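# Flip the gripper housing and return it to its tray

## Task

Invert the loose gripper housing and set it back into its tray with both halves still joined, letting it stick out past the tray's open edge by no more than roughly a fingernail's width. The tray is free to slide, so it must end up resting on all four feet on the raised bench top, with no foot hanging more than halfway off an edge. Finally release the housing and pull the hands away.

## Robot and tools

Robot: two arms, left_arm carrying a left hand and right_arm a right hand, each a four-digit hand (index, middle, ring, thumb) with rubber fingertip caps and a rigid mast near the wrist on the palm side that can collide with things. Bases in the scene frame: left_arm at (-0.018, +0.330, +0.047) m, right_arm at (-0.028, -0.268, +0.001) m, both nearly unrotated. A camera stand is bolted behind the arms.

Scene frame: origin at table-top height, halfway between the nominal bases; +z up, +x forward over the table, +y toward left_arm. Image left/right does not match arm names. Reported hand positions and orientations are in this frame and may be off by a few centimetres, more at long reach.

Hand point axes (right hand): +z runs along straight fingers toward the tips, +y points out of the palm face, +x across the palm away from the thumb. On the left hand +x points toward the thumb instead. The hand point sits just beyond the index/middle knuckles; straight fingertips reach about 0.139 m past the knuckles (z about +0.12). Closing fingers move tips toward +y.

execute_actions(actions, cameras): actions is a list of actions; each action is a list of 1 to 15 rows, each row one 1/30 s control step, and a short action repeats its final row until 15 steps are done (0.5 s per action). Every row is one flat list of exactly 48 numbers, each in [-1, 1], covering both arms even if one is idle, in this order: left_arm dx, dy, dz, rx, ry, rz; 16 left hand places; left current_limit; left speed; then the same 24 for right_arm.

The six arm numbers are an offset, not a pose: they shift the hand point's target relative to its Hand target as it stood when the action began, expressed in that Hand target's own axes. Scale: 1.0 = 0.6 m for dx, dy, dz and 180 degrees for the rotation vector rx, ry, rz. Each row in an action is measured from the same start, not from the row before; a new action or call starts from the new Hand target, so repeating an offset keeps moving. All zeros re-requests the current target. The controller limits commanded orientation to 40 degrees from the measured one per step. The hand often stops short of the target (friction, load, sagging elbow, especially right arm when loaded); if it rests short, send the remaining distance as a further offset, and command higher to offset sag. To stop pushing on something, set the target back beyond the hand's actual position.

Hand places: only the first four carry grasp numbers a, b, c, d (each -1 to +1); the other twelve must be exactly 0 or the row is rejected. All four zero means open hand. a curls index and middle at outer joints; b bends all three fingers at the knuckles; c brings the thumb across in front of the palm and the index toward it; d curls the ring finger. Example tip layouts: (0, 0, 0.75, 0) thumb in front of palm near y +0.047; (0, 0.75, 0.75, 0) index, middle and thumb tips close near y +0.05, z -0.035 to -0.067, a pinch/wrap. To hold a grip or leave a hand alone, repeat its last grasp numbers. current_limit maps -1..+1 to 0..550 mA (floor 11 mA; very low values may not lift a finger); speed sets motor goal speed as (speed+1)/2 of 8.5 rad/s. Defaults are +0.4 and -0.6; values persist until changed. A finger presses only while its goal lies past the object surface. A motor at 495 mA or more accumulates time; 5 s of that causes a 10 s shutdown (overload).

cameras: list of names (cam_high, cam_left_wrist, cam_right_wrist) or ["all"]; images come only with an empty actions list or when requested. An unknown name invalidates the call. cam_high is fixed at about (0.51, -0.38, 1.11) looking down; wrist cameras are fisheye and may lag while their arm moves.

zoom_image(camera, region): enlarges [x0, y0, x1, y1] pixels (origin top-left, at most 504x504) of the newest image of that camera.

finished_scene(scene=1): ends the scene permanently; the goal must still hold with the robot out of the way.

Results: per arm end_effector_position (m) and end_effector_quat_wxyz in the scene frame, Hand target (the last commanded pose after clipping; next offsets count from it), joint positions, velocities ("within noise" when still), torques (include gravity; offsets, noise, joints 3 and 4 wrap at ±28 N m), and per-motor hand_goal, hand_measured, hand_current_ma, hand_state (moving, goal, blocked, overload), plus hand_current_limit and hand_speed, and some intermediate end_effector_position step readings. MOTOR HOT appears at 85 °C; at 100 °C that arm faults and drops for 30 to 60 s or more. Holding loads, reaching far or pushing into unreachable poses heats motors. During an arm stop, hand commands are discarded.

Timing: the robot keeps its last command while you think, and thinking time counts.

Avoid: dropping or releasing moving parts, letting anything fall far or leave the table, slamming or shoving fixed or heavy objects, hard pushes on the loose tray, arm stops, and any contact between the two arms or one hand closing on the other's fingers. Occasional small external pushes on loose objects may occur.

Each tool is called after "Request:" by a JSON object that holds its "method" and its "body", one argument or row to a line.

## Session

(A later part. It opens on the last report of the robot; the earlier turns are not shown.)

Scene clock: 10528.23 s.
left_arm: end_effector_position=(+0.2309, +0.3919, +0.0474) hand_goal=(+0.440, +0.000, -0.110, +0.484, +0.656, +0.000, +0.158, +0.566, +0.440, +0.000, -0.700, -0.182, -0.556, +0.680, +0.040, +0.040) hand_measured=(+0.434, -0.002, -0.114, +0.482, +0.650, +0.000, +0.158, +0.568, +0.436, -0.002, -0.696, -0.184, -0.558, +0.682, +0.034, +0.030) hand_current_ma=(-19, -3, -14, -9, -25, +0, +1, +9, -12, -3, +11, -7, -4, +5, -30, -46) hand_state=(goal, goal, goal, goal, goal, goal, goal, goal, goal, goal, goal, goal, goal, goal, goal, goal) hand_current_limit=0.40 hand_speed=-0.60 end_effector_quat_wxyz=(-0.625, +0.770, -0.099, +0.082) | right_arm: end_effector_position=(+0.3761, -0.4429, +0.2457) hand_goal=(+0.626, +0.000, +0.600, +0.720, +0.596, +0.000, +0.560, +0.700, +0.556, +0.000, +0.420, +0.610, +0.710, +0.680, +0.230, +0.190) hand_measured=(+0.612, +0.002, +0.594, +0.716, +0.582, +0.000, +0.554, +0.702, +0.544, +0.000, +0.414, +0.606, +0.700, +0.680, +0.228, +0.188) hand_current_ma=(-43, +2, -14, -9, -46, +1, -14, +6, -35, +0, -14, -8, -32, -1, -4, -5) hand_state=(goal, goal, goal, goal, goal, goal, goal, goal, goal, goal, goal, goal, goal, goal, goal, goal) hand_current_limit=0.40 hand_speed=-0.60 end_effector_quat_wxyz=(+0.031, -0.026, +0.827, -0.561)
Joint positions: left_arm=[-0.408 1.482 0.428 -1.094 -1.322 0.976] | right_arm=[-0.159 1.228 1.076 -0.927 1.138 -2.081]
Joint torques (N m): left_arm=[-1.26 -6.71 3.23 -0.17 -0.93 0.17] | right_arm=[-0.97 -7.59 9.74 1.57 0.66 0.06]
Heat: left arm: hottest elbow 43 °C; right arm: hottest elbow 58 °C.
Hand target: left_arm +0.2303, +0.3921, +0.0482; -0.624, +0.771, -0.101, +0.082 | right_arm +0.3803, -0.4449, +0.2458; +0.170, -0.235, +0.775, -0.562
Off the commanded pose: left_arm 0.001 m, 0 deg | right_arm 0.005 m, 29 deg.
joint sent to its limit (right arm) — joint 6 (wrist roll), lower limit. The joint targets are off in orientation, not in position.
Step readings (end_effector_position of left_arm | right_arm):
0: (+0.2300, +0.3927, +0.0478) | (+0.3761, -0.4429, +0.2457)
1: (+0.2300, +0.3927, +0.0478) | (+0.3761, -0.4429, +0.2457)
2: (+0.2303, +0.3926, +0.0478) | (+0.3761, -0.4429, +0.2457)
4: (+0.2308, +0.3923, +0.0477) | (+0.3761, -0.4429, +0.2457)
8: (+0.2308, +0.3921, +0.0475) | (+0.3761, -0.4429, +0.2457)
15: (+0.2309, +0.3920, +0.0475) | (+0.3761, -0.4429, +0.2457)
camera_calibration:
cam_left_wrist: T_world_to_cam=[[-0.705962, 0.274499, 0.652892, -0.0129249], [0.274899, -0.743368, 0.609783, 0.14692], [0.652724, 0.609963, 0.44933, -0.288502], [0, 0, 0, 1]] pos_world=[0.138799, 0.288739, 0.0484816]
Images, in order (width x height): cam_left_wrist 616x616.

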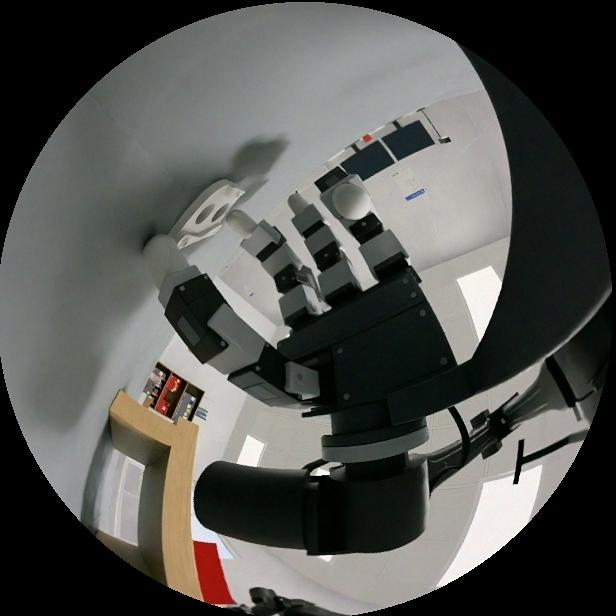

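Request:
{"method": "execute_actions", "body": {
  "actions": [
    [[0.0,0.0,0.0,0,0,0,0.25,0.16,0.76,0.8,0,0,0,0,0,0,0,0,0,0,0,0,0.4,-0.6,0,0,0,0,0,0,0,0.1,0,0.1,0,0,0,0,0,0,0,0,0,0,0,0,0.4,-0.6]]
  ],
  "cameras": ["cam_left_wrist"]
}}

Request:
{"method": "zoom_image", "body": {
  "camera": "cam_left_wrist",
  "region": [60, 100, 320, 300]
}}

Scene clock: 10541.23 s.
left_arm: end_effector_position=(+0.2312, +0.3920, +0.0478) hand_goal=(+0.374, +0.000, -0.094, +0.494, +0.568, +0.000, +0.148, +0.566, +0.366, +0.000, -0.700, -0.172, -0.556, +0.680, +0.040, +0.050) hand_measured=(+0.382, -0.002, -0.094, +0.492, +0.562, +0.000, +0.150, +0.568, +0.364, -0.002, -0.696, -0.174, -0.558, +0.682, +0.032, +0.042) hand_current_ma=(+32, -3, +0, -6, -23, +0, +3, +9, -9, -3, +11, -7, -4, +5, -34, -35) hand_state=(goal, goal, goal, goal, goal, goal, goal, goal, goal, goal, goal, goal, goal, goal, goal, goal) hand_current_limit=0.40 hand_speed=-0.60 end_effector_quat_wxyz=(-0.625, +0.770, -0.099, +0.083) | right_arm: end_effector_position=(+0.3761, -0.4429, +0.2457) hand_goal=(+0.626, +0.000, +0.600, +0.720, +0.596, +0.000, +0.560, +0.700, +0.556, +0.000, +0.420, +0.610, +0.710, +0.680, +0.230, +0.190) hand_measured=(+0.612, +0.002, +0.594, +0.716, +0.582, +0.000, +0.554, +0.702, +0.544, +0.000, +0.414, +0.606, +0.700, +0.680, +0.228, +0.188) hand_current_ma=(-43, +2, -14, -9, -46, +1, -14, +6, -35, +0, -14, -8, -32, -1, -4, -5) hand_state=(goal, goal, goal, goal, goal, goal, goal, goal, goal, goal, goal, goal, goal, goal, goal, goal) hand_current_limit=0.40 hand_speed=-0.60 end_effector_quat_wxyz=(+0.031, -0.026, +0.827, -0.561)
Joint positions: left_arm=[-0.408 1.481 0.428 -1.094 -1.324 0.977] | right_arm=[-0.159 1.228 1.076 -0.927 1.138 -2.081]
Joint torques (N m): left_arm=[-1.26 -6.77 3.14 -0.23 -0.87 0.22] | right_arm=[-0.85 -7.36 9.8 1.58 0.67 0.07]
Heat: left arm: hottest elbow 43 °C; right arm: hottest elbow 58 °C.
Hand target: left_arm +0.2303, +0.3921, +0.0482; -0.624, +0.771, -0.101, +0.082 | right_arm +0.3803, -0.4449, +0.2458; +0.170, -0.235, +0.775, -0.562
Off the commanded pose: left_arm 0.001 m, 0 deg | right_arm 0.005 m, 29 deg.
joint sent to its limit (right arm) — joint 6 (wrist roll), lower limit. The joint targets are off in orientation, not in position.
Step readings (end_effector_position of left_arm | right_arm):
0: (+0.2310, +0.3919, +0.0474) | (+0.3761, -0.4429, +0.2457)
1: (+0.2310, +0.3919, +0.0474) | (+0.3761, -0.4429, +0.2457)
2: (+0.2311, +0.3920, +0.0476) | (+0.3761, -0.4429, +0.2457)
4: (+0.2312, +0.3920, +0.0477) | (+0.3761, -0.4429, +0.2457)
8: (+0.2312, +0.3920, +0.0478) | (+0.3761, -0.4429, +0.2457)
15: (+0.2312, +0.3920, +0.0478) | (+0.3761, -0.4429, +0.2457)
camera_calibration:
cam_left_wrist: T_world_to_cam=[[-0.705929, 0.274693, 0.652846, -0.0130705], [0.273509, -0.744513, 0.609011, 0.147406], [0.653343, 0.608477, 0.450442, -0.288432], [0, 0, 0, 1]] pos_world=[0.138901, 0.28884, 0.048683]
Images, in order (width x height): cam_left_wrist 616x616.

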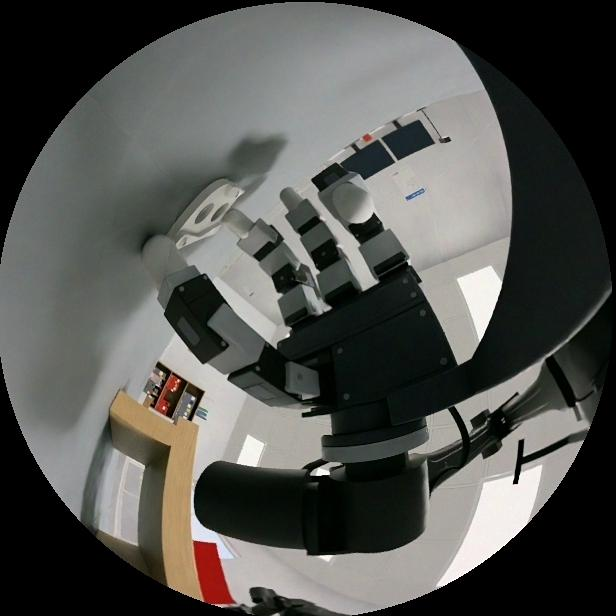

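Scaled by 1.938 from the camera's 616x616 image, which has a finer 880x880 frame.

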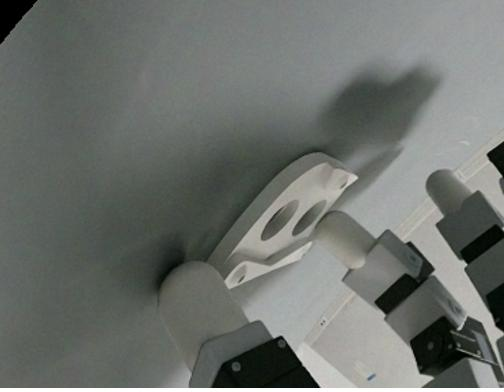

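Request:
{"method": "execute_actions", "body": {
  "actions": [
    [[0.0,0.0,0.0,0,0,0,0.25,0.2,0.76,0.8,0,0,0,0,0,0,0,0,0,0,0,0,0.4,-0.6,0,0,0,0,0,0,0,0.1,0,0.1,0,0,0,0,0,0,0,0,0,0,0,0,0.4,-0.6]],
    [[0.0,0.0,0.0,0,0,0,0.25,0.24,0.76,0.8,0,0,0,0,0,0,0,0,0,0,0,0,0.4,-0.6,0,0,0,0,0,0,0,0.1,0,0.1,0,0,0,0,0,0,0,0,0,0,0,0,0.4,-0.6]]
  ],
  "cameras": ["cam_left_wrist"]
}}

Request:
{"method": "zoom_image", "body": {
  "camera": "cam_left_wrist",
  "region": [60, 100, 320, 300]
}}

Scene clock: 10548.13 s.
left_arm: end_effector_position=(+0.2323, +0.3922, +0.0492) hand_goal=(+0.266, +0.000, -0.070, +0.510, +0.428, +0.000, +0.132, +0.566, +0.246, +0.000, -0.700, -0.156, -0.556, +0.680, +0.040, +0.066) hand_measured=(+0.342, -0.006, -0.056, +0.514, +0.422, +0.000, +0.134, +0.568, +0.244, -0.002, -0.696, -0.158, -0.558, +0.682, +0.038, +0.064) hand_current_ma=(+352, -18, +53, +13, -19, +0, +5, +9, -5, -3, +11, -7, -4, +5, -7, -8) hand_state=(blocked, goal, goal, goal, goal, goal, goal, goal, goal, goal, goal, goal, goal, goal, goal, goal) hand_current_limit=0.40 hand_speed=-0.60 end_effector_quat_wxyz=(-0.627, +0.768, -0.100, +0.085) | right_arm: end_effector_position=(+0.3761, -0.4429, +0.2457) hand_goal=(+0.626, +0.000, +0.600, +0.720, +0.596, +0.000, +0.560, +0.700, +0.556, +0.000, +0.420, +0.610, +0.710, +0.680, +0.230, +0.190) hand_measured=(+0.612, +0.002, +0.594, +0.716, +0.582, +0.000, +0.554, +0.702, +0.544, +0.000, +0.414, +0.606, +0.700, +0.680, +0.228, +0.188) hand_current_ma=(-43, +2, -14, -9, -46, +1, -14, +6, -35, +0, -14, -8, -32, -1, -4, -5) hand_state=(goal, goal, goal, goal, goal, goal, goal, goal, goal, goal, goal, goal, goal, goal, goal, goal) hand_current_limit=0.40 hand_speed=-0.60 end_effector_quat_wxyz=(+0.031, -0.026, +0.827, -0.561)
Joint positions: left_arm=[-0.408 1.479 0.428 -1.094 -1.331 0.977] | right_arm=[-0.159 1.228 1.076 -0.927 1.138 -2.081]
Joint torques (N m): left_arm=[-0.91 -6.71 3.18 -0.17 -0.6 0.24] | right_arm=[-1.03 -7.36 9.81 1.54 0.65 0.07]
Heat: left arm: hottest elbow 43 °C; right arm: hottest elbow 58 °C.
Hand target: left_arm +0.2304, +0.3921, +0.0482; -0.624, +0.771, -0.101, +0.082 | right_arm +0.3803, -0.4449, +0.2458; +0.170, -0.235, +0.775, -0.562
Off the commanded pose: left_arm 0.002 m, 1 deg | right_arm 0.005 m, 29 deg.
joint sent to its limit (right arm) — joint 6 (wrist roll), lower limit. The joint targets are off in orientation, not in position.
Step readings (end_effector_position of left_arm | right_arm):
0: (+0.2312, +0.3920, +0.0478) | (+0.3761, -0.4429, +0.2457)
1: (+0.2312, +0.3920, +0.0478) | (+0.3761, -0.4429, +0.2457)
2: (+0.2314, +0.3921, +0.0480) | (+0.3761, -0.4429, +0.2457)
4: (+0.2317, +0.3921, +0.0485) | (+0.3761, -0.4429, +0.2457)
8: (+0.2317, +0.3921, +0.0485) | (+0.3761, -0.4429, +0.2457)
15: (+0.2317, +0.3921, +0.0485) | (+0.3761, -0.4429, +0.2457)
16: (+0.2317, +0.3921, +0.0485) | (+0.3761, -0.4429, +0.2457)
17: (+0.2319, +0.3922, +0.0487) | (+0.3761, -0.4429, +0.2457)
19: (+0.2322, +0.3923, +0.0491) | (+0.3761, -0.4429, +0.2457)
23: (+0.2323, +0.3922, +0.0492) | (+0.3761, -0.4429, +0.2457)
30: (+0.2323, +0.3922, +0.0492) | (+0.3761, -0.4429, +0.2457)
camera_calibration:
cam_left_wrist: T_world_to_cam=[[-0.707764, 0.27448, 0.650946, -0.0126551], [0.268029, -0.748207, 0.606916, 0.149292], [0.653628, 0.604026, 0.455986, -0.288511], [0, 0, 0, 1]] pos_world=[0.139607, 0.289443, 0.0491867]
Images, in order (width x height): cam_left_wrist 616x616.

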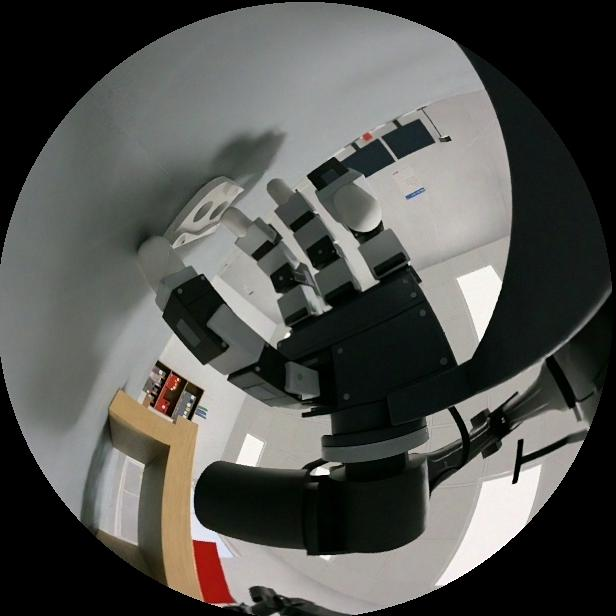

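Scaled by 1.938 from the camera's 616x616 image, which has a finer 880x880 frame.

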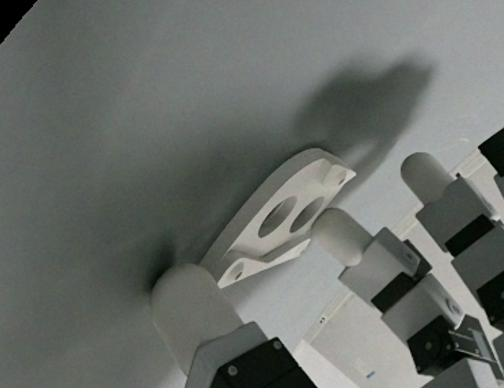

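Request:
{"method": "execute_actions", "body": {
  "actions": [
    [[0.0,0.0,0.012,0,0,0,0.25,0.2,0.76,0.8,0,0,0,0,0,0,0,0,0,0,0,0,0.4,-0.6,0,0,0,0,0,0,0,0.1,0,0.1,0,0,0,0,0,0,0,0,0,0,0,0,0.4,-0.6]]
  ],
  "cameras": ["cam_left_wrist"]
}}

Request:
{"method": "zoom_image", "body": {
  "camera": "cam_left_wrist",
  "region": [60, 100, 320, 300]
}}

Scene clock: 10557.03 s.
left_arm: end_effector_position=(+0.2360, +0.3956, +0.0485) hand_goal=(+0.320, +0.000, -0.082, +0.502, +0.498, +0.000, +0.140, +0.566, +0.306, +0.000, -0.700, -0.164, -0.556, +0.680, +0.040, +0.058) hand_measured=(+0.326, -0.004, -0.072, +0.508, +0.480, +0.000, +0.134, +0.568, +0.294, -0.002, -0.696, -0.160, -0.574, +0.678, +0.048, +0.062) hand_current_ma=(+23, -12, +33, +19, -74, +0, -19, +9, -47, -3, +11, +10, -67, -8, +40, +14) hand_state=(goal, goal, goal, goal, goal, goal, goal, goal, goal, goal, goal, goal, goal, goal, goal, goal) hand_current_limit=0.40 hand_speed=-0.60 end_effector_quat_wxyz=(-0.625, +0.769, -0.098, +0.089) | right_arm: end_effector_position=(+0.3761, -0.4429, +0.2457) hand_goal=(+0.626, +0.000, +0.600, +0.720, +0.596, +0.000, +0.560, +0.700, +0.556, +0.000, +0.420, +0.610, +0.710, +0.680, +0.230, +0.190) hand_measured=(+0.612, +0.002, +0.594, +0.716, +0.582, +0.000, +0.554, +0.702, +0.544, +0.000, +0.414, +0.606, +0.700, +0.680, +0.228, +0.188) hand_current_ma=(-43, +2, -14, -9, -46, +1, -14, +6, -35, +0, -14, -8, -32, -1, -4, -5) hand_state=(goal, goal, goal, goal, goal, goal, goal, goal, goal, goal, goal, goal, goal, goal, goal, goal) hand_current_limit=0.40 hand_speed=-0.60 end_effector_quat_wxyz=(+0.031, -0.026, +0.827, -0.561)
Joint positions: left_arm=[-0.384 1.448 0.413 -0.997 -1.342 1.084] | right_arm=[-0.159 1.228 1.076 -0.927 1.138 -2.081]
Joint torques (N m): left_arm=[-0.26 -6.24 3.29 -0.18 -0.88 0.27] | right_arm=[-0.91 -7.3 9.76 1.57 0.7 0.07]
Heat: left arm: hottest elbow 43 °C; right arm: hottest elbow 58 °C.
Hand target: left_arm +0.2323, +0.3988, +0.0468; -0.624, +0.771, -0.101, +0.082 | right_arm +0.3803, -0.4449, +0.2458; +0.170, -0.235, +0.775, -0.562
Off the commanded pose: left_arm 0.005 m, 1 deg | right_arm 0.005 m, 29 deg.
joint sent to its limit (right arm) — joint 6 (wrist roll), lower limit. The joint targets are off in orientation, not in position.
Step readings (end_effector_position of left_arm | right_arm):
0: (+0.2323, +0.3922, +0.0492) | (+0.3761, -0.4429, +0.2457)
1: (+0.2323, +0.3923, +0.0492) | (+0.3761, -0.4429, +0.2457)
2: (+0.2325, +0.3926, +0.0490) | (+0.3761, -0.4429, +0.2457)
4: (+0.2334, +0.3939, +0.0487) | (+0.3761, -0.4429, +0.2457)
8: (+0.2352, +0.3952, +0.0487) | (+0.3761, -0.4429, +0.2457)
15: (+0.2356, +0.3956, +0.0485) | (+0.3761, -0.4429, +0.2457)
camera_calibration:
cam_left_wrist: T_world_to_cam=[[-0.711622, 0.280524, 0.644128, -0.0116866], [0.261373, -0.745309, 0.61335, 0.15137], [0.652134, 0.604831, 0.457057, -0.292721], [0, 0, 0, 1]] pos_world=[0.143013, 0.293143, 0.0484751]
Images, in order (width x height): cam_left_wrist 616x616.

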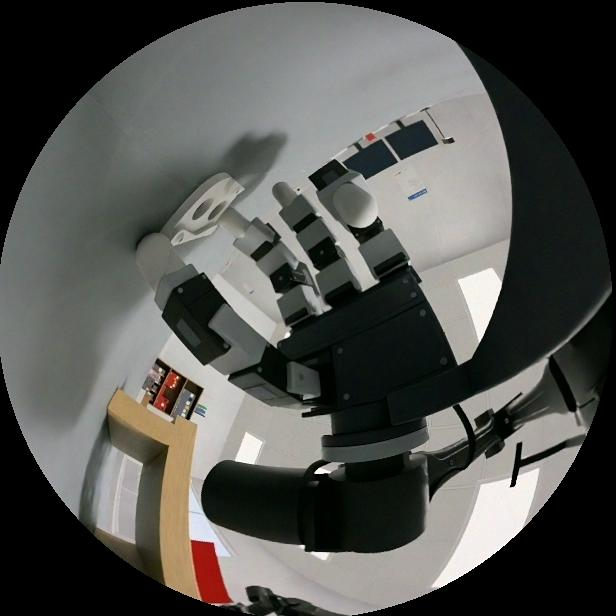

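Scaled by 1.938 from the camera's 616x616 image, which has a finer 880x880 frame.

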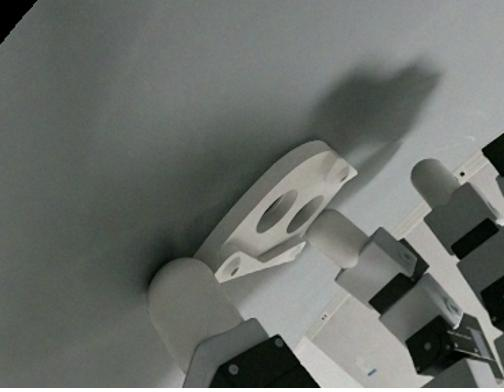

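Request:
{"method": "execute_actions", "body": {
  "actions": [
    [[0.0,0.0,0.004,0,0,0,0.25,0.26,0.76,0.8,0,0,0,0,0,0,0,0,0,0,0,0,0.4,-0.6,0,0,0,0,0,0,0,0.1,0,0.1,0,0,0,0,0,0,0,0,0,0,0,0,0.4,-0.6]],
    [[0.0,0.0,0.0,0,0,0,0.25,0.3,0.76,0.8,0,0,0,0,0,0,0,0,0,0,0,0,0.4,-0.6,0,0,0,0,0,0,0,0.1,0,0.1,0,0,0,0,0,0,0,0,0,0,0,0,0.4,-0.6]]
  ],
  "cameras": ["cam_left_wrist"]
}}

Request:
{"method": "zoom_image", "body": {
  "camera": "cam_left_wrist",
  "region": [60, 100, 320, 300]
}}

Scene clock: 10563.23 s.
left_arm: end_effector_position=(+0.2375, +0.3988, +0.0495) hand_goal=(+0.184, +0.000, -0.052, +0.522, +0.322, +0.000, +0.120, +0.566, +0.156, +0.000, -0.700, -0.144, -0.556, +0.680, +0.040, +0.078) hand_measured=(+0.262, -0.002, -0.036, +0.526, +0.318, +0.000, +0.122, +0.568, +0.156, -0.002, -0.696, -0.146, -0.576, +0.678, +0.056, +0.084) hand_current_ma=(+370, -8, +62, +16, -16, +0, +6, +9, -2, -3, +11, -8, -82, -9, +84, +26) hand_state=(blocked, goal, goal, goal, goal, goal, goal, goal, goal, goal, goal, goal, blocked, goal, goal, goal) hand_current_limit=0.40 hand_speed=-0.60 end_effector_quat_wxyz=(-0.626, +0.768, -0.098, +0.091) | right_arm: end_effector_position=(+0.3761, -0.4429, +0.2457) hand_goal=(+0.626, +0.000, +0.600, +0.720, +0.596, +0.000, +0.560, +0.700, +0.556, +0.000, +0.420, +0.610, +0.710, +0.680, +0.230, +0.190) hand_measured=(+0.612, +0.002, +0.594, +0.716, +0.582, +0.000, +0.554, +0.702, +0.544, +0.000, +0.414, +0.606, +0.700, +0.680, +0.228, +0.188) hand_current_ma=(-43, +2, -14, -9, -46, +1, -14, +6, -35, +0, -14, -8, -32, -1, -4, -5) hand_state=(goal, goal, goal, goal, goal, goal, goal, goal, goal, goal, goal, goal, goal, goal, goal, goal) hand_current_limit=0.40 hand_speed=-0.60 end_effector_quat_wxyz=(+0.031, -0.026, +0.827, -0.561)
Joint positions: left_arm=[-0.369 1.429 0.403 -0.946 -1.353 1.142] | right_arm=[-0.159 1.228 1.076 -0.927 1.138 -2.081]
Joint torques (N m): left_arm=[-0.79 -5.71 3.11 0.2 -0.63 0.31] | right_arm=[-1.03 -7.41 9.72 1.57 0.66 0.06]
Heat: left arm: hottest elbow 43 °C; right arm: hottest elbow 58 °C.
Hand target: left_arm +0.2329, +0.4011, +0.0463; -0.624, +0.771, -0.101, +0.082 | right_arm +0.3803, -0.4449, +0.2458; +0.170, -0.235, +0.775, -0.562
Off the commanded pose: left_arm 0.006 m, 1 deg | right_arm 0.005 m, 29 deg.
joint sent to its limit (right arm) — joint 6 (wrist roll), lower limit. The joint targets are off in orientation, not in position.
Step readings (end_effector_position of left_arm | right_arm):
0: (+0.2360, +0.3956, +0.0485) | (+0.3761, -0.4429, +0.2457)
1: (+0.2360, +0.3955, +0.0485) | (+0.3761, -0.4429, +0.2457)
2: (+0.2362, +0.3959, +0.0487) | (+0.3761, -0.4429, +0.2457)
4: (+0.2368, +0.3969, +0.0491) | (+0.3761, -0.4429, +0.2457)
8: (+0.2369, +0.3980, +0.0491) | (+0.3761, -0.4429, +0.2457)
15: (+0.2371, +0.3981, +0.0490) | (+0.3761, -0.4429, +0.2457)
16: (+0.2370, +0.3981, +0.0490) | (+0.3761, -0.4429, +0.2457)
17: (+0.2373, +0.3983, +0.0493) | (+0.3761, -0.4429, +0.2457)
19: (+0.2374, +0.3987, +0.0494) | (+0.3761, -0.4429, +0.2457)
23: (+0.2374, +0.3988, +0.0494) | (+0.3761, -0.4429, +0.2457)
30: (+0.2374, +0.3989, +0.0494) | (+0.3761, -0.4429, +0.2457)
camera_calibration:
cam_left_wrist: T_world_to_cam=[[-0.713747, 0.27955, 0.642198, -0.0112187], [0.257701, -0.747764, 0.611915, 0.154707], [0.651273, 0.602247, 0.461674, -0.295101], [0, 0, 0, 1]] pos_world=[0.144316, 0.296544, 0.0487776]
Images, in order (width x height): cam_left_wrist 616x616.

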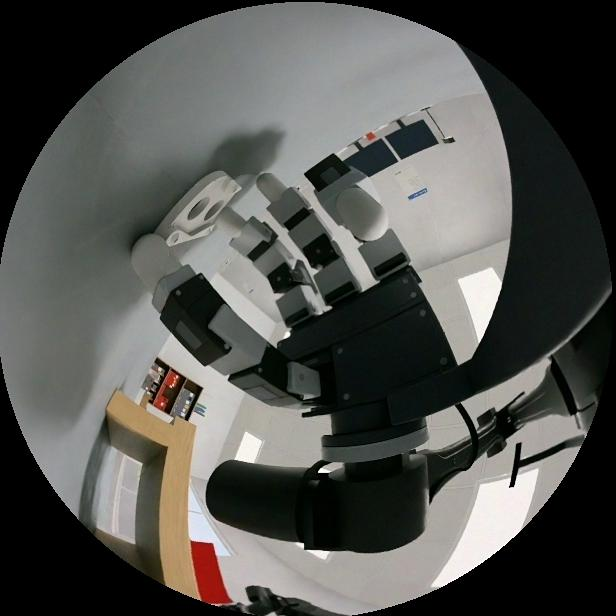

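Scaled by 1.938 from the camera's 616x616 image, which has a finer 880x880 frame.

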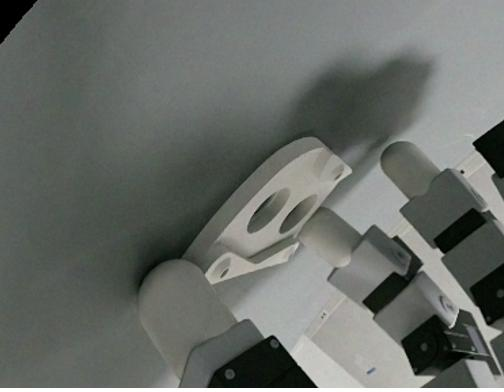

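Request:
{"method": "execute_actions", "body": {
  "actions": [
    [[0.0,-0.010,-0.0021,0,0,0,0.25,0.34,0.76,0.8,0,0,0,0,0,0,0,0,0,0,0,0,0.5,-0.6,0,0,0,0,0,0,0,0.1,0,0.1,0,0,0,0,0,0,0,0,0,0,0,0,0.4,-0.6]],
    [[0.0,-0.010,-0.0021,0,0,0,0.25,0.36,0.76,0.8,0,0,0,0,0,0,0,0,0,0,0,0,0.5,-0.6,0,0,0,0,0,0,0,0.1,0,0.1,0,0,0,0,0,0,0,0,0,0,0,0,0.4,-0.6]]
  ],
  "cameras": ["cam_left_wrist"]
}}

Request:
{"method": "zoom_image", "body": {
  "camera": "cam_left_wrist",
  "region": [60, 100, 320, 300]
}}

Scene clock: 10570.50 s.
left_arm: end_effector_position=(+0.2363, +0.3995, +0.0583) hand_goal=(+0.104, +0.000, -0.034, +0.534, +0.218, +0.000, +0.108, +0.566, +0.066, +0.000, -0.700, -0.132, -0.556, +0.680, +0.040, +0.090) hand_measured=(+0.170, +0.002, -0.010, +0.546, +0.214, +0.000, +0.110, +0.568, +0.066, -0.002, -0.696, -0.134, -0.560, +0.678, +0.064, +0.100) hand_current_ma=(+301, +3, +94, +41, -12, +0, +8, +9, +0, -3, +11, -8, -16, -8, +120, +47) hand_state=(blocked, goal, blocked, goal, goal, goal, goal, goal, goal, goal, goal, goal, goal, goal, blocked, goal) hand_current_limit=0.50 hand_speed=-0.60 end_effector_quat_wxyz=(-0.625, +0.770, -0.095, +0.093) | right_arm: end_effector_position=(+0.3761, -0.4429, +0.2457) hand_goal=(+0.626, +0.000, +0.600, +0.720, +0.596, +0.000, +0.560, +0.700, +0.556, +0.000, +0.420, +0.610, +0.710, +0.680, +0.230, +0.190) hand_measured=(+0.612, +0.002, +0.594, +0.716, +0.582, +0.000, +0.554, +0.702, +0.544, +0.000, +0.414, +0.606, +0.700, +0.680, +0.228, +0.188) hand_current_ma=(-43, +2, -14, -9, -46, +1, -14, +6, -35, +0, -14, -8, -32, -1, -4, -5) hand_state=(goal, goal, goal, goal, goal, goal, goal, goal, goal, goal, goal, goal, goal, goal, goal, goal) hand_current_limit=0.40 hand_speed=-0.60 end_effector_quat_wxyz=(+0.031, -0.026, +0.827, -0.561)
Joint positions: left_arm=[-0.367 1.383 0.403 -0.977 -1.35 1.15] | right_arm=[-0.159 1.228 1.076 -0.927 1.138 -2.081]
Joint torques (N m): left_arm=[-0.67 -6.3 4.31 -0.81 -0.74 0.24] | right_arm=[-0.91 -7.71 9.76 1.54 0.68 0.09]
Heat: left arm: hottest elbow 43 °C; right arm: hottest elbow 58 °C.
Hand target: left_arm +0.2329, +0.4011, +0.0585; -0.624, +0.771, -0.101, +0.082 | right_arm +0.3803, -0.4449, +0.2458; +0.170, -0.235, +0.775, -0.562
Off the commanded pose: left_arm 0.004 m, 1 deg | right_arm 0.005 m, 29 deg.
joint sent to its limit (right arm) — joint 6 (wrist roll), lower limit. The joint targets are off in orientation, not in position.
Step readings (end_effector_position of left_arm | right_arm):
0: (+0.2374, +0.3988, +0.0495) | (+0.3761, -0.4429, +0.2457)
1: (+0.2374, +0.3988, +0.0495) | (+0.3761, -0.4429, +0.2457)
2: (+0.2376, +0.3988, +0.0497) | (+0.3761, -0.4429, +0.2457)
4: (+0.2379, +0.3988, +0.0505) | (+0.3761, -0.4429, +0.2457)
8: (+0.2380, +0.3986, +0.0515) | (+0.3761, -0.4429, +0.2457)
15: (+0.2379, +0.3986, +0.0520) | (+0.3761, -0.4429, +0.2457)
16: (+0.2379, +0.3986, +0.0520) | (+0.3761, -0.4429, +0.2457)
17: (+0.2377, +0.3987, +0.0524) | (+0.3761, -0.4429, +0.2457)
19: (+0.2372, +0.3989, +0.0537) | (+0.3761, -0.4429, +0.2457)
23: (+0.2368, +0.3992, +0.0573) | (+0.3761, -0.4429, +0.2457)
30: (+0.2364, +0.3995, +0.0583) | (+0.3761, -0.4429, +0.2457)
camera_calibration:
cam_left_wrist: T_world_to_cam=[[-0.718167, 0.281411, 0.63643, -0.017205], [0.255479, -0.744087, 0.617304, 0.148775], [0.647276, 0.605922, 0.462485, -0.299377], [0, 0, 0, 1]] pos_world=[0.143415, 0.296942, 0.0575677]
Images, in order (width x height): cam_left_wrist 616x616.

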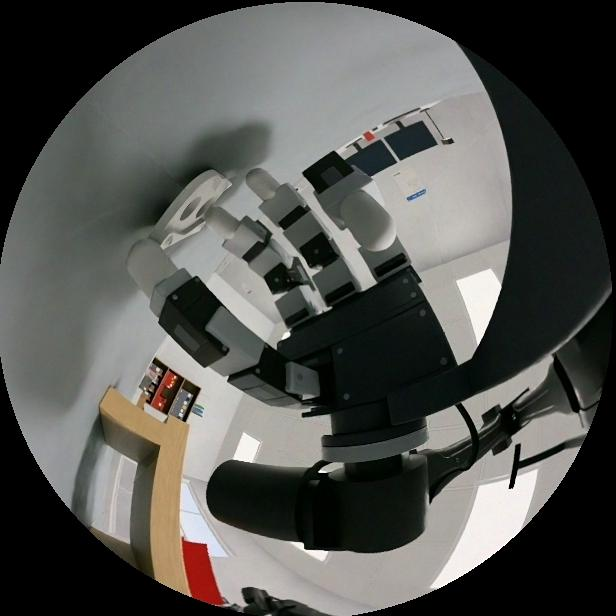

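Scaled by 1.938 from the camera's 616x616 image, which has a finer 880x880 frame.

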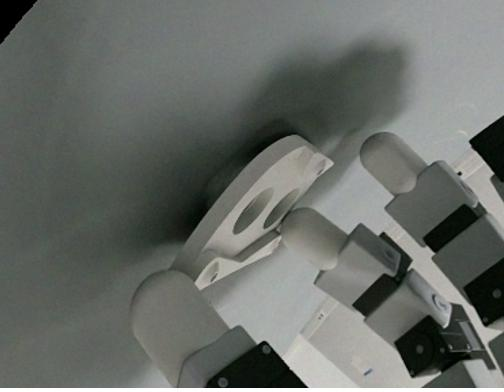

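Request:
{"method": "execute_actions", "body": {
  "actions": [
    [[0.0,-0.012,-0.0026,0,0,0,0.25,0.39,0.76,0.8,0,0,0,0,0,0,0,0,0,0,0,0,0.6,-0.6,0,0,0,0,0,0,0,0.1,0,0.1,0,0,0,0,0,0,0,0,0,0,0,0,0.4,-0.6]],
    [[0.0,-0.016,-0.0034,0,0,0,0.25,0.39,0.76,0.8,0,0,0,0,0,0,0,0,0,0,0,0,0.6,-0.6,0,0,0,0,0,0,0,0.1,0,0.1,0,0,0,0,0,0,0,0,0,0,0,0,0.4,-0.6]]
  ],
  "cameras": ["cam_left_wrist","cam_high"]
}}

Request:
{"method": "zoom_image", "body": {
  "camera": "cam_left_wrist",
  "region": [60, 100, 320, 300]
}}

Scene clock: 10576.50 s.
left_arm: end_effector_position=(+0.2281, +0.4021, +0.0708) hand_goal=(+0.062, +0.000, -0.026, +0.540, +0.166, +0.000, +0.102, +0.566, +0.020, +0.000, -0.700, -0.126, -0.556, +0.680, +0.040, +0.096) hand_measured=(+0.060, +0.000, -0.022, +0.544, +0.164, +0.000, +0.104, +0.568, +0.020, -0.002, -0.696, -0.128, -0.560, +0.678, +0.044, +0.098) hand_current_ma=(-5, +3, +12, +11, -10, +0, +9, +9, +1, -3, +11, -8, -10, -7, +14, +11) hand_state=(goal, goal, goal, goal, goal, goal, goal, goal, goal, goal, goal, goal, goal, goal, goal, goal) hand_current_limit=0.60 hand_speed=-0.60 end_effector_quat_wxyz=(-0.625, +0.769, -0.103, +0.083) | right_arm: end_effector_position=(+0.3761, -0.4429, +0.2457) hand_goal=(+0.626, +0.000, +0.600, +0.720, +0.596, +0.000, +0.560, +0.700, +0.556, +0.000, +0.420, +0.610, +0.710, +0.680, +0.230, +0.190) hand_measured=(+0.612, +0.002, +0.594, +0.716, +0.582, +0.000, +0.554, +0.702, +0.544, +0.000, +0.414, +0.606, +0.700, +0.680, +0.228, +0.188) hand_current_ma=(-43, +2, -14, -9, -46, +1, -14, +6, -35, +0, -14, -8, -32, -1, -4, -5) hand_state=(goal, goal, goal, goal, goal, goal, goal, goal, goal, goal, goal, goal, goal, goal, goal, goal) hand_current_limit=0.40 hand_speed=-0.60 end_effector_quat_wxyz=(+0.031, -0.026, +0.827, -0.561)
Joint positions: left_arm=[-0.366 1.32 0.403 -1.055 -1.347 1.161] | right_arm=[-0.159 1.228 1.076 -0.927 1.138 -2.081]
Joint torques (N m): left_arm=[-0.62 -5.6 6.01 -0.85 -0.8 0.19] | right_arm=[-1.2 -7.59 9.77 1.5 0.66 0.07]
Heat: left arm: hottest elbow 43 °C; right arm: hottest elbow 58 °C.
Hand target: left_arm +0.2329, +0.4011, +0.0757; -0.624, +0.771, -0.101, +0.082 | right_arm +0.3803, -0.4449, +0.2458; +0.170, -0.235, +0.775, -0.562
Off the commanded pose: left_arm 0.007 m, 0 deg | right_arm 0.005 m, 29 deg.
joint sent to its limit (right arm) — joint 6 (wrist roll), lower limit. The joint targets are off in orientation, not in position.
Step readings (end_effector_position of left_arm | right_arm):
0: (+0.2363, +0.3995, +0.0583) | (+0.3761, -0.4429, +0.2457)
1: (+0.2363, +0.3995, +0.0584) | (+0.3761, -0.4429, +0.2457)
2: (+0.2360, +0.3997, +0.0588) | (+0.3761, -0.4429, +0.2457)
4: (+0.2347, +0.4001, +0.0600) | (+0.3761, -0.4429, +0.2457)
8: (+0.2331, +0.4003, +0.0621) | (+0.3761, -0.4429, +0.2457)
15: (+0.2322, +0.4006, +0.0627) | (+0.3761, -0.4429, +0.2457)
16: (+0.2321, +0.4006, +0.0628) | (+0.3761, -0.4429, +0.2457)
17: (+0.2315, +0.4008, +0.0632) | (+0.3761, -0.4429, +0.2457)
19: (+0.2304, +0.4012, +0.0650) | (+0.3761, -0.4429, +0.2457)
23: (+0.2296, +0.4015, +0.0696) | (+0.3761, -0.4429, +0.2457)
30: (+0.2284, +0.4020, +0.0708) | (+0.3761, -0.4429, +0.2457)
camera_calibration:
cam_left_wrist: T_world_to_cam=[[-0.701498, 0.278624, 0.655949, -0.0359006], [0.27089, -0.747081, 0.607033, 0.143485], [0.659181, 0.603522, 0.448599, -0.302136], [0, 0, 0, 1]] pos_world=[0.135109, 0.299544, 0.0719866]
Images, in order (width x height): cam_high 672x504, cam_left_wrist 616x616.

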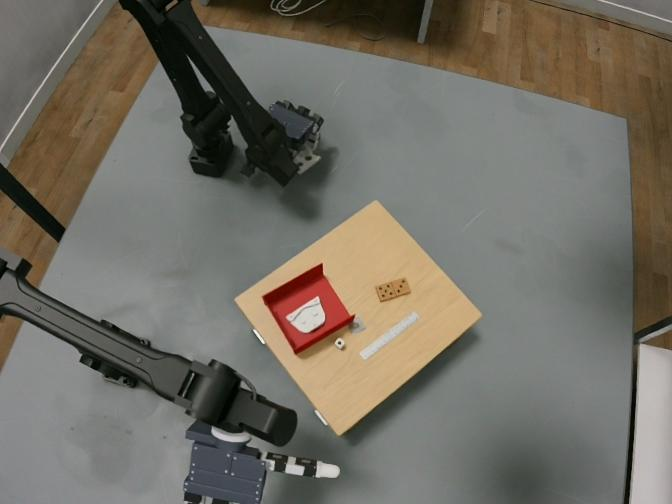

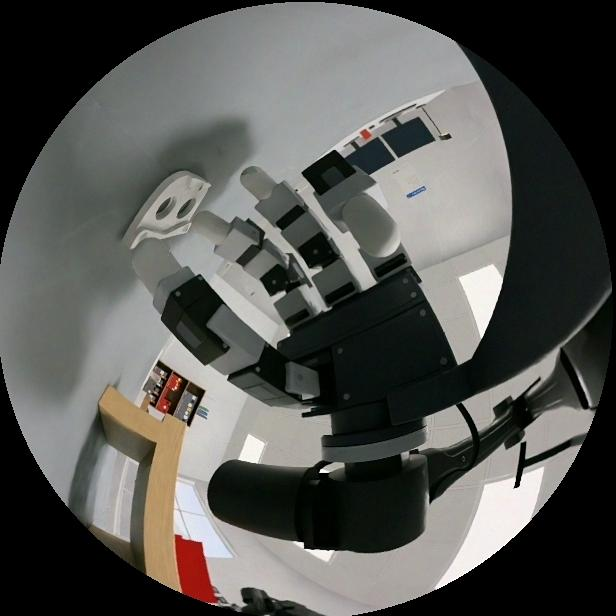

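Scaled by 1.938 from the camera's 616x616 image, which has a finer 880x880 frame.

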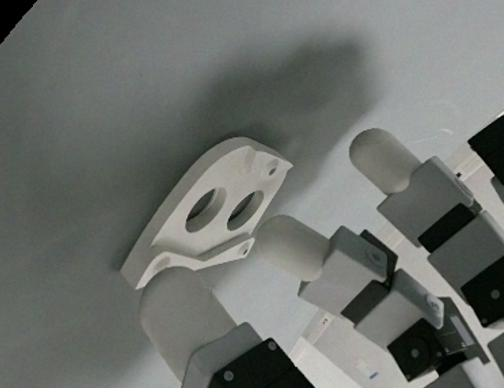

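Request:
{"method": "execute_actions", "body": {
  "actions": [
    [[0.0467,-0.0012,0.0055,0,0,0,0,0,0.76,0.8,0,0,0,0,0,0,0,0,0,0,0,0,0.4,-0.6,0,0,0,0,0,0,0,0.1,0,0.1,0,0,0,0,0,0,0,0,0,0,0,0,0.4,-0.6]],
    [[0,0.0448,0.0095,0,0,0,0,0,0.76,0.8,0,0,0,0,0,0,0,0,0,0,0,0,0.4,-0.6,0,0,0,0,0,0,0,0.1,0,0.1,0,0,0,0,0,0,0,0,0,0,0,0,0.4,-0.6]]
  ],
  "cameras": ["cam_left_wrist","cam_high"]
}}

Request:
{"method": "zoom_image", "body": {
  "camera": "cam_left_wrist",
  "region": [60, 100, 320, 300]
}}

Scene clock: 10654.43 s.
left_arm: end_effector_position=(+0.2626, +0.3943, +0.0501) hand_goal=(+0.564, +0.000, +0.082, +0.700, +0.910, +0.000, +0.580, +0.928, +0.580, +0.000, -0.700, -0.180, -0.582, +0.680, +0.040, +0.056) hand_measured=(+0.544, +0.000, +0.078, +0.696, +0.890, +0.000, +0.572, +0.924, +0.566, -0.002, -0.696, -0.176, -0.580, +0.678, +0.042, +0.058) hand_current_ma=(-82, +3, -13, -10, -87, +0, -29, -12, -59, -3, +11, +11, +6, -7, +13, +12) hand_state=(goal, goal, goal, goal, blocked, goal, goal, goal, goal, goal, goal, goal, goal, goal, goal, goal) hand_current_limit=0.40 hand_speed=-0.60 end_effector_quat_wxyz=(-0.623, +0.771, -0.098, +0.089) | right_arm: end_effector_position=(+0.3761, -0.4429, +0.2457) hand_goal=(+0.626, +0.000, +0.600, +0.720, +0.596, +0.000, +0.560, +0.700, +0.556, +0.000, +0.420, +0.610, +0.710, +0.680, +0.230, +0.190) hand_measured=(+0.612, +0.002, +0.594, +0.716, +0.582, +0.000, +0.554, +0.702, +0.544, +0.000, +0.414, +0.606, +0.700, +0.680, +0.228, +0.188) hand_current_ma=(-43, +2, -14, -9, -46, +1, -14, +6, -35, +0, -14, -8, -32, -1, -4, -5) hand_state=(goal, goal, goal, goal, goal, goal, goal, goal, goal, goal, goal, goal, goal, goal, goal, goal) hand_current_limit=0.40 hand_speed=-0.60 end_effector_quat_wxyz=(+0.031, -0.026, +0.827, -0.561)
Joint positions: left_arm=[-0.345 1.457 0.456 -0.871 -1.352 1.247] | right_arm=[-0.159 1.228 1.076 -0.927 1.138 -2.081]
Joint torques (N m): left_arm=[-0.85 -5.71 4.11 0.05 -1.12 0.18] | right_arm=[-0.97 -7.53 9.84 1.47 0.64 0.07]
Heat: left arm: hottest elbow 44 °C; right arm: hottest elbow 58 °C.
Hand target: left_arm +0.2609, +0.3971, +0.0483; -0.624, +0.771, -0.101, +0.082 | right_arm +0.3803, -0.4449, +0.2458; +0.170, -0.235, +0.775, -0.562
Off the commanded pose: left_arm 0.004 m, 1 deg | right_arm 0.005 m, 29 deg.
joint sent to its limit (right arm) — joint 6 (wrist roll), lower limit. The joint targets are off in orientation, not in position.
Step readings (end_effector_position of left_arm | right_arm):
0: (+0.2280, +0.4021, +0.0708) | (+0.3761, -0.4429, +0.2457)
1: (+0.2280, +0.4021, +0.0708) | (+0.3761, -0.4429, +0.2457)
2: (+0.2282, +0.4022, +0.0710) | (+0.3761, -0.4429, +0.2457)
4: (+0.2303, +0.4023, +0.0713) | (+0.3761, -0.4429, +0.2457)
8: (+0.2431, +0.3996, +0.0729) | (+0.3761, -0.4429, +0.2457)
15: (+0.2508, +0.3981, +0.0735) | (+0.3761, -0.4429, +0.2457)
16: (+0.2510, +0.3982, +0.0733) | (+0.3761, -0.4429, +0.2457)
17: (+0.2524, +0.3977, +0.0724) | (+0.3761, -0.4429, +0.2457)
19: (+0.2550, +0.3968, +0.0676) | (+0.3761, -0.4429, +0.2457)
23: (+0.2570, +0.3960, +0.0547) | (+0.3761, -0.4429, +0.2457)
30: (+0.2618, +0.3944, +0.0505) | (+0.3761, -0.4429, +0.2457)
camera_calibration:
cam_left_wrist: T_world_to_cam=[[-0.711681, 0.282372, 0.643254, 0.00597098], [0.262751, -0.74221, 0.616512, 0.140664], [0.651515, 0.607775, 0.454023, -0.310846], [0, 0, 0, 1]] pos_world=[0.169811, 0.291641, 0.0505694]
Images, in order (width x height): cam_high 672x504, cam_left_wrist 616x616.

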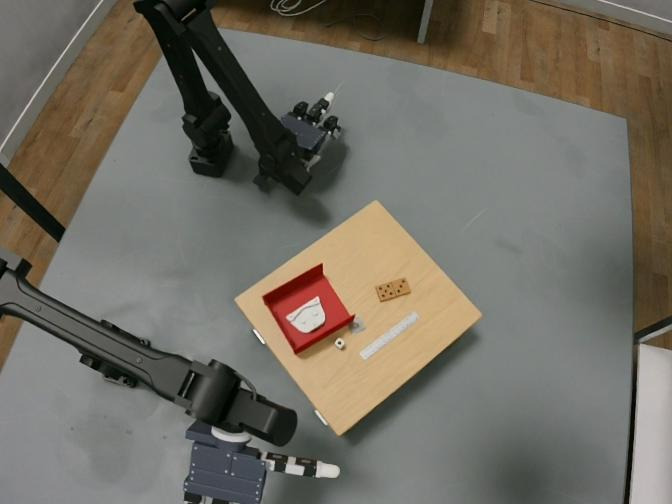

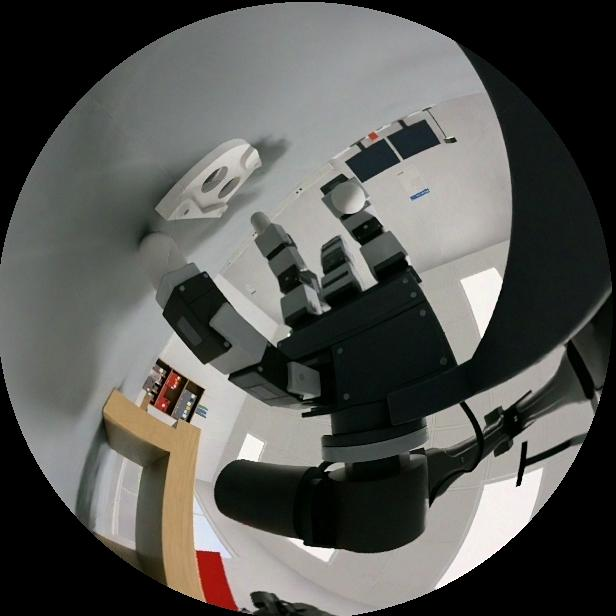

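Scaled by 1.938 from the camera's 616x616 image, which has a finer 880x880 frame.

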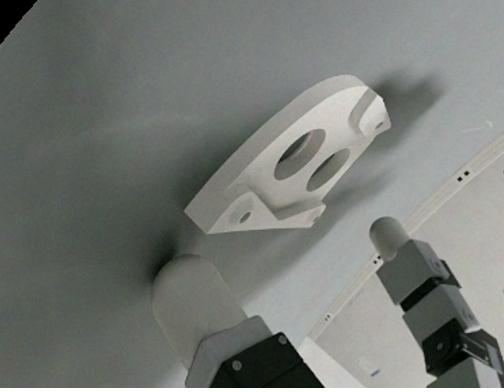

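Request:
{"method": "execute_actions", "body": {
  "actions": [
    [[-0.0252,-0.001,0.0044,0,0,0,0,0,0.76,0.8,0,0,0,0,0,0,0,0,0,0,0,0,0.4,-0.6,0,0,0,0,0,0,0,0.1,0,0.1,0,0,0,0,0,0,0,0,0,0,0,0,0.4,-0.6]],
    [[-0.0252,-0.001,0.0044,0,0,0,0,0,0.76,0.8,0,0,0,0,0,0,0,0,0,0,0,0,0.4,-0.6,0,0,0,0,0,0,0,0.1,0,0.1,0,0,0,0,0,0,0,0,0,0,0,0,0.4,-0.6]],
    [[-0.0232,-0.002,0.0091,0,0,0,0,0,0.76,0.8,0,0,0,0,0,0,0,0,0,0,0,0,0.4,-0.6,0,0,0,0,0,0,0,0.1,0,0.1,0,0,0,0,0,0,0,0,0,0,0,0,0.4,-0.6]]
  ],
  "cameras": ["cam_left_wrist","cam_high"]
}}

Request:
{"method": "zoom_image", "body": {
  "camera": "cam_left_wrist",
  "region": [60, 100, 320, 300]
}}

Scene clock: 10670.87 s.
left_arm: end_effector_position=(+0.2250, +0.4158, +0.0485) hand_goal=(+0.564, +0.000, +0.082, +0.700, +0.910, +0.000, +0.580, +0.928, +0.580, +0.000, -0.700, -0.180, -0.582, +0.680, +0.040, +0.056) hand_measured=(+0.544, +0.000, +0.078, +0.696, +0.890, +0.000, +0.572, +0.924, +0.566, -0.002, -0.696, -0.176, -0.564, +0.682, +0.042, +0.058) hand_current_ma=(-82, +3, -13, -10, -86, +0, -29, -12, -59, -3, +11, +11, +71, +11, +11, +8) hand_state=(goal, goal, goal, goal, blocked, goal, goal, goal, goal, goal, goal, goal, goal, goal, goal, goal) hand_current_limit=0.40 hand_speed=-0.60 end_effector_quat_wxyz=(-0.624, +0.771, -0.095, +0.089) | right_arm: end_effector_position=(+0.3761, -0.4429, +0.2457) hand_goal=(+0.626, +0.000, +0.600, +0.720, +0.596, +0.000, +0.560, +0.700, +0.556, +0.000, +0.420, +0.610, +0.710, +0.680, +0.230, +0.190) hand_measured=(+0.612, +0.002, +0.594, +0.716, +0.582, +0.000, +0.554, +0.702, +0.544, +0.000, +0.414, +0.606, +0.700, +0.680, +0.228, +0.188) hand_current_ma=(-43, +2, -14, -9, -46, +1, -14, +6, -35, +0, -14, -8, -32, -1, -4, -5) hand_state=(goal, goal, goal, goal, goal, goal, goal, goal, goal, goal, goal, goal, goal, goal, goal, goal) hand_current_limit=0.40 hand_speed=-0.60 end_effector_quat_wxyz=(+0.031, -0.026, +0.827, -0.561)
Joint positions: left_arm=[-0.304 1.31 0.315 -0.708 -1.361 1.417] | right_arm=[-0.159 1.228 1.076 -0.927 1.138 -2.081]
Joint torques (N m): left_arm=[-0.62 -5.6 4.01 0.21 -1.17 0.32] | right_arm=[-0.73 -7.82 9.7 1.46 0.68 0.06]
Heat: left arm: hottest elbow 44 °C; right arm: hottest elbow 58 °C.
Hand target: left_arm +0.2210, +0.4191, +0.0483; -0.624, +0.771, -0.101, +0.082 | right_arm +0.3803, -0.4449, +0.2458; +0.170, -0.235, +0.775, -0.562
Off the commanded pose: left_arm 0.005 m, 1 deg | right_arm 0.005 m, 29 deg.
joint sent to its limit (right arm) — joint 6 (wrist roll), lower limit. The joint targets are off in orientation, not in position.
Step readings (end_effector_position of left_arm | right_arm):
0: (+0.2626, +0.3943, +0.0501) | (+0.3761, -0.4429, +0.2457)
1: (+0.2622, +0.3944, +0.0499) | (+0.3761, -0.4429, +0.2457)
2: (+0.2617, +0.3947, +0.0495) | (+0.3761, -0.4429, +0.2457)
4: (+0.2591, +0.3960, +0.0487) | (+0.3761, -0.4429, +0.2457)
8: (+0.2539, +0.3985, +0.0488) | (+0.3761, -0.4429, +0.2457)
15: (+0.2519, +0.3997, +0.0487) | (+0.3761, -0.4429, +0.2457)
16: (+0.2517, +0.3998, +0.0487) | (+0.3761, -0.4429, +0.2457)
17: (+0.2514, +0.4001, +0.0486) | (+0.3761, -0.4429, +0.2457)
19: (+0.2483, +0.4015, +0.0486) | (+0.3761, -0.4429, +0.2457)
23: (+0.2403, +0.4054, +0.0485) | (+0.3761, -0.4429, +0.2457)
30: (+0.2377, +0.4065, +0.0485) | (+0.3761, -0.4429, +0.2457)
31: (+0.2376, +0.4067, +0.0484) | (+0.3761, -0.4429, +0.2457)
32: (+0.2373, +0.4070, +0.0484) | (+0.3761, -0.4429, +0.2457)
34: (+0.2348, +0.4091, +0.0485) | (+0.3761, -0.4429, +0.2457)
38: (+0.2274, +0.4142, +0.0484) | (+0.3761, -0.4429, +0.2457)
45: (+0.2254, +0.4156, +0.0485) | (+0.3761, -0.4429, +0.2457)
camera_calibration:
cam_left_wrist: T_world_to_cam=[[-0.71525, 0.279072, 0.640731, -0.0235773], [0.263333, -0.741619, 0.616974, 0.167123], [0.647359, 0.610016, 0.456955, -0.298875], [0, 0, 0, 1]] pos_world=[0.132606, 0.312839, 0.0485685]
Images, in order (width x height): cam_high 672x504, cam_left_wrist 616x616.

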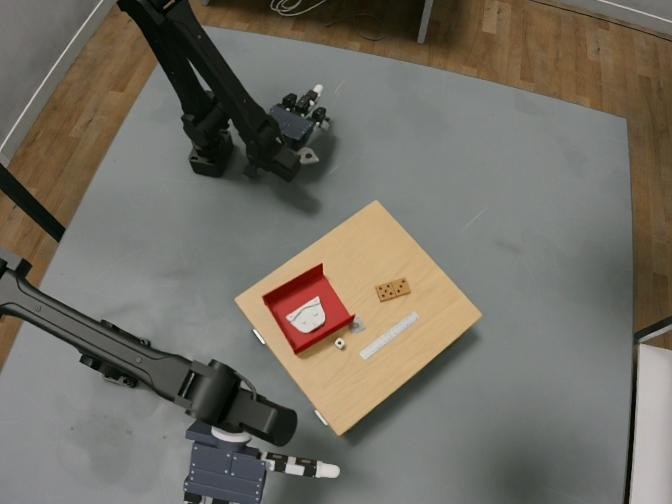

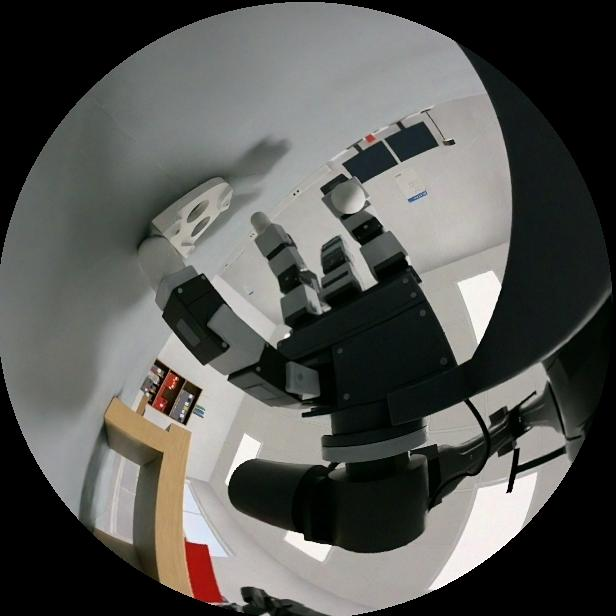

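Scaled by 1.938 from the camera's 616x616 image, which has a finer 880x880 frame.

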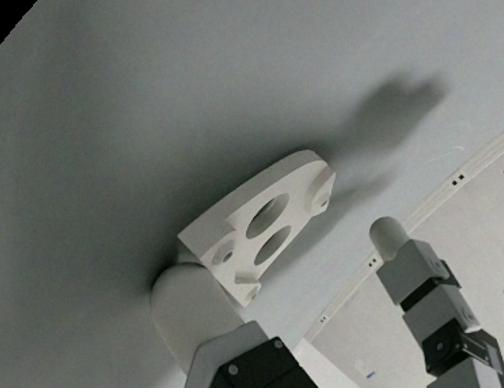

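Request:
{"method": "execute_actions", "body": {
  "actions": [
    [[-0.0142,-0.003,0.0138,0,0,0,0,0,0.76,0.8,0,0,0,0,0,0,0,0,0,0,0,0,0.4,-0.6,0,0,0,0,0,0,0,0.1,0,0.1,0,0,0,0,0,0,0,0,0,0,0,0,0.4,-0.6]],
    [[-0.0142,-0.003,0.0138,0,0,0,0,0,0.76,0.8,0,0,0,0,0,0,0,0,0,0,0,0,0.4,-0.6,0,0,0,0,0,0,0,0.1,0,0.1,0,0,0,0,0,0,0,0,0,0,0,0,0.4,-0.6]]
  ],
  "cameras": ["cam_left_wrist"]
}}

Request:
{"method": "zoom_image", "body": {
  "camera": "cam_left_wrist",
  "region": [60, 100, 320, 300]
}}

Scene clock: 10685.10 s.
left_arm: end_effector_position=(+0.2127, +0.4371, +0.0495) hand_goal=(+0.564, +0.000, +0.082, +0.700, +0.910, +0.000, +0.580, +0.928, +0.580, +0.000, -0.700, -0.180, -0.582, +0.680, +0.040, +0.056) hand_measured=(+0.544, +0.000, +0.078, +0.696, +0.890, +0.000, +0.572, +0.924, +0.566, -0.002, -0.696, -0.176, -0.572, +0.682, +0.044, +0.058) hand_current_ma=(-81, +3, -13, -10, -86, +0, -29, -12, -58, -3, +11, +11, +38, +11, +20, +11) hand_state=(goal, goal, goal, goal, blocked, goal, goal, goal, goal, goal, goal, goal, goal, goal, goal, goal) hand_current_limit=0.40 hand_speed=-0.60 end_effector_quat_wxyz=(-0.628, +0.769, -0.091, +0.084) | right_arm: end_effector_position=(+0.3761, -0.4429, +0.2457) hand_goal=(+0.626, +0.000, +0.600, +0.720, +0.596, +0.000, +0.560, +0.700, +0.556, +0.000, +0.420, +0.610, +0.710, +0.680, +0.230, +0.190) hand_measured=(+0.612, +0.002, +0.594, +0.716, +0.582, +0.000, +0.554, +0.702, +0.544, +0.000, +0.414, +0.606, +0.700, +0.680, +0.228, +0.188) hand_current_ma=(-43, +2, -14, -9, -46, +1, -14, +6, -35, +0, -14, -8, -32, -1, -4, -5) hand_state=(goal, goal, goal, goal, goal, goal, goal, goal, goal, goal, goal, goal, goal, goal, goal, goal) hand_current_limit=0.40 hand_speed=-0.60 end_effector_quat_wxyz=(+0.031, -0.026, +0.827, -0.561)
Joint positions: left_arm=[-0.213 1.174 0.21 -0.368 -1.365 1.797] | right_arm=[-0.159 1.228 1.076 -0.927 1.138 -2.081]
Joint torques (N m): left_arm=[-0.38 -3.9 4.81 0.92 -1 0.29] | right_arm=[-0.91 -7.3 9.84 1.52 0.68 0.07]
Heat: left arm: hottest elbow 44 °C; right arm: hottest elbow 58 °C.
Hand target: left_arm +0.2090, +0.4399, +0.0484; -0.624, +0.771, -0.101, +0.082 | right_arm +0.3803, -0.4449, +0.2458; +0.170, -0.235, +0.775, -0.562
Off the commanded pose: left_arm 0.005 m, 1 deg | right_arm 0.005 m, 29 deg.
joint sent to its limit (right arm) — joint 6 (wrist roll), lower limit. The joint targets are off in orientation, not in position.
Step readings (end_effector_position of left_arm | right_arm):
0: (+0.2251, +0.4158, +0.0485) | (+0.3761, -0.4429, +0.2457)
1: (+0.2250, +0.4159, +0.0484) | (+0.3761, -0.4429, +0.2457)
2: (+0.2252, +0.4164, +0.0485) | (+0.3761, -0.4429, +0.2457)
4: (+0.2247, +0.4184, +0.0487) | (+0.3761, -0.4429, +0.2457)
8: (+0.2205, +0.4241, +0.0491) | (+0.3761, -0.4429, +0.2457)
15: (+0.2197, +0.4258, +0.0491) | (+0.3761, -0.4429, +0.2457)
16: (+0.2196, +0.4260, +0.0491) | (+0.3761, -0.4429, +0.2457)
17: (+0.2195, +0.4265, +0.0489) | (+0.3761, -0.4429, +0.2457)
19: (+0.2189, +0.4287, +0.0492) | (+0.3761, -0.4429, +0.2457)
23: (+0.2152, +0.4343, +0.0496) | (+0.3761, -0.4429, +0.2457)
30: (+0.2137, +0.4365, +0.0494) | (+0.3761, -0.4429, +0.2457)
camera_calibration:
cam_left_wrist: T_world_to_cam=[[-0.718155, 0.264204, 0.643777, -0.0320468], [0.2738, -0.743226, 0.61045, 0.184377], [0.639755, 0.614664, 0.461412, -0.304938], [0, 0, 0, 1]] pos_world=[0.121589, 0.332935, 0.0487802]
Images, in order (width x height): cam_left_wrist 616x616.

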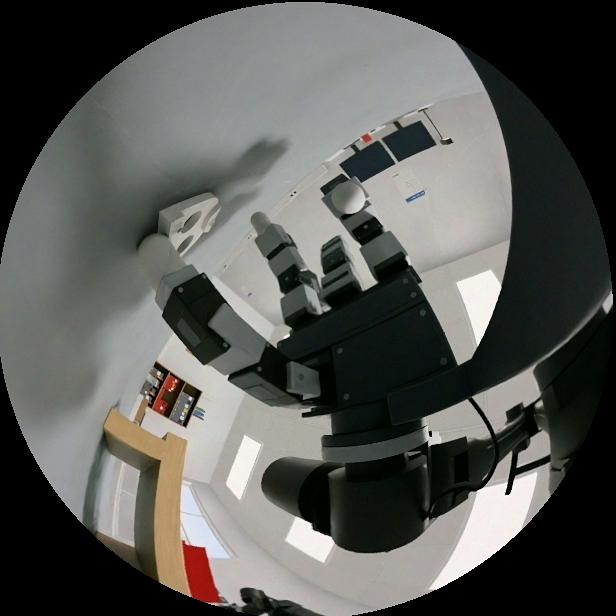

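Scaled by 1.938 from the camera's 616x616 image, which has a finer 880x880 frame.

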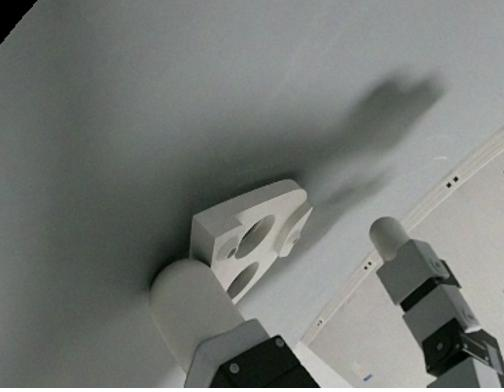

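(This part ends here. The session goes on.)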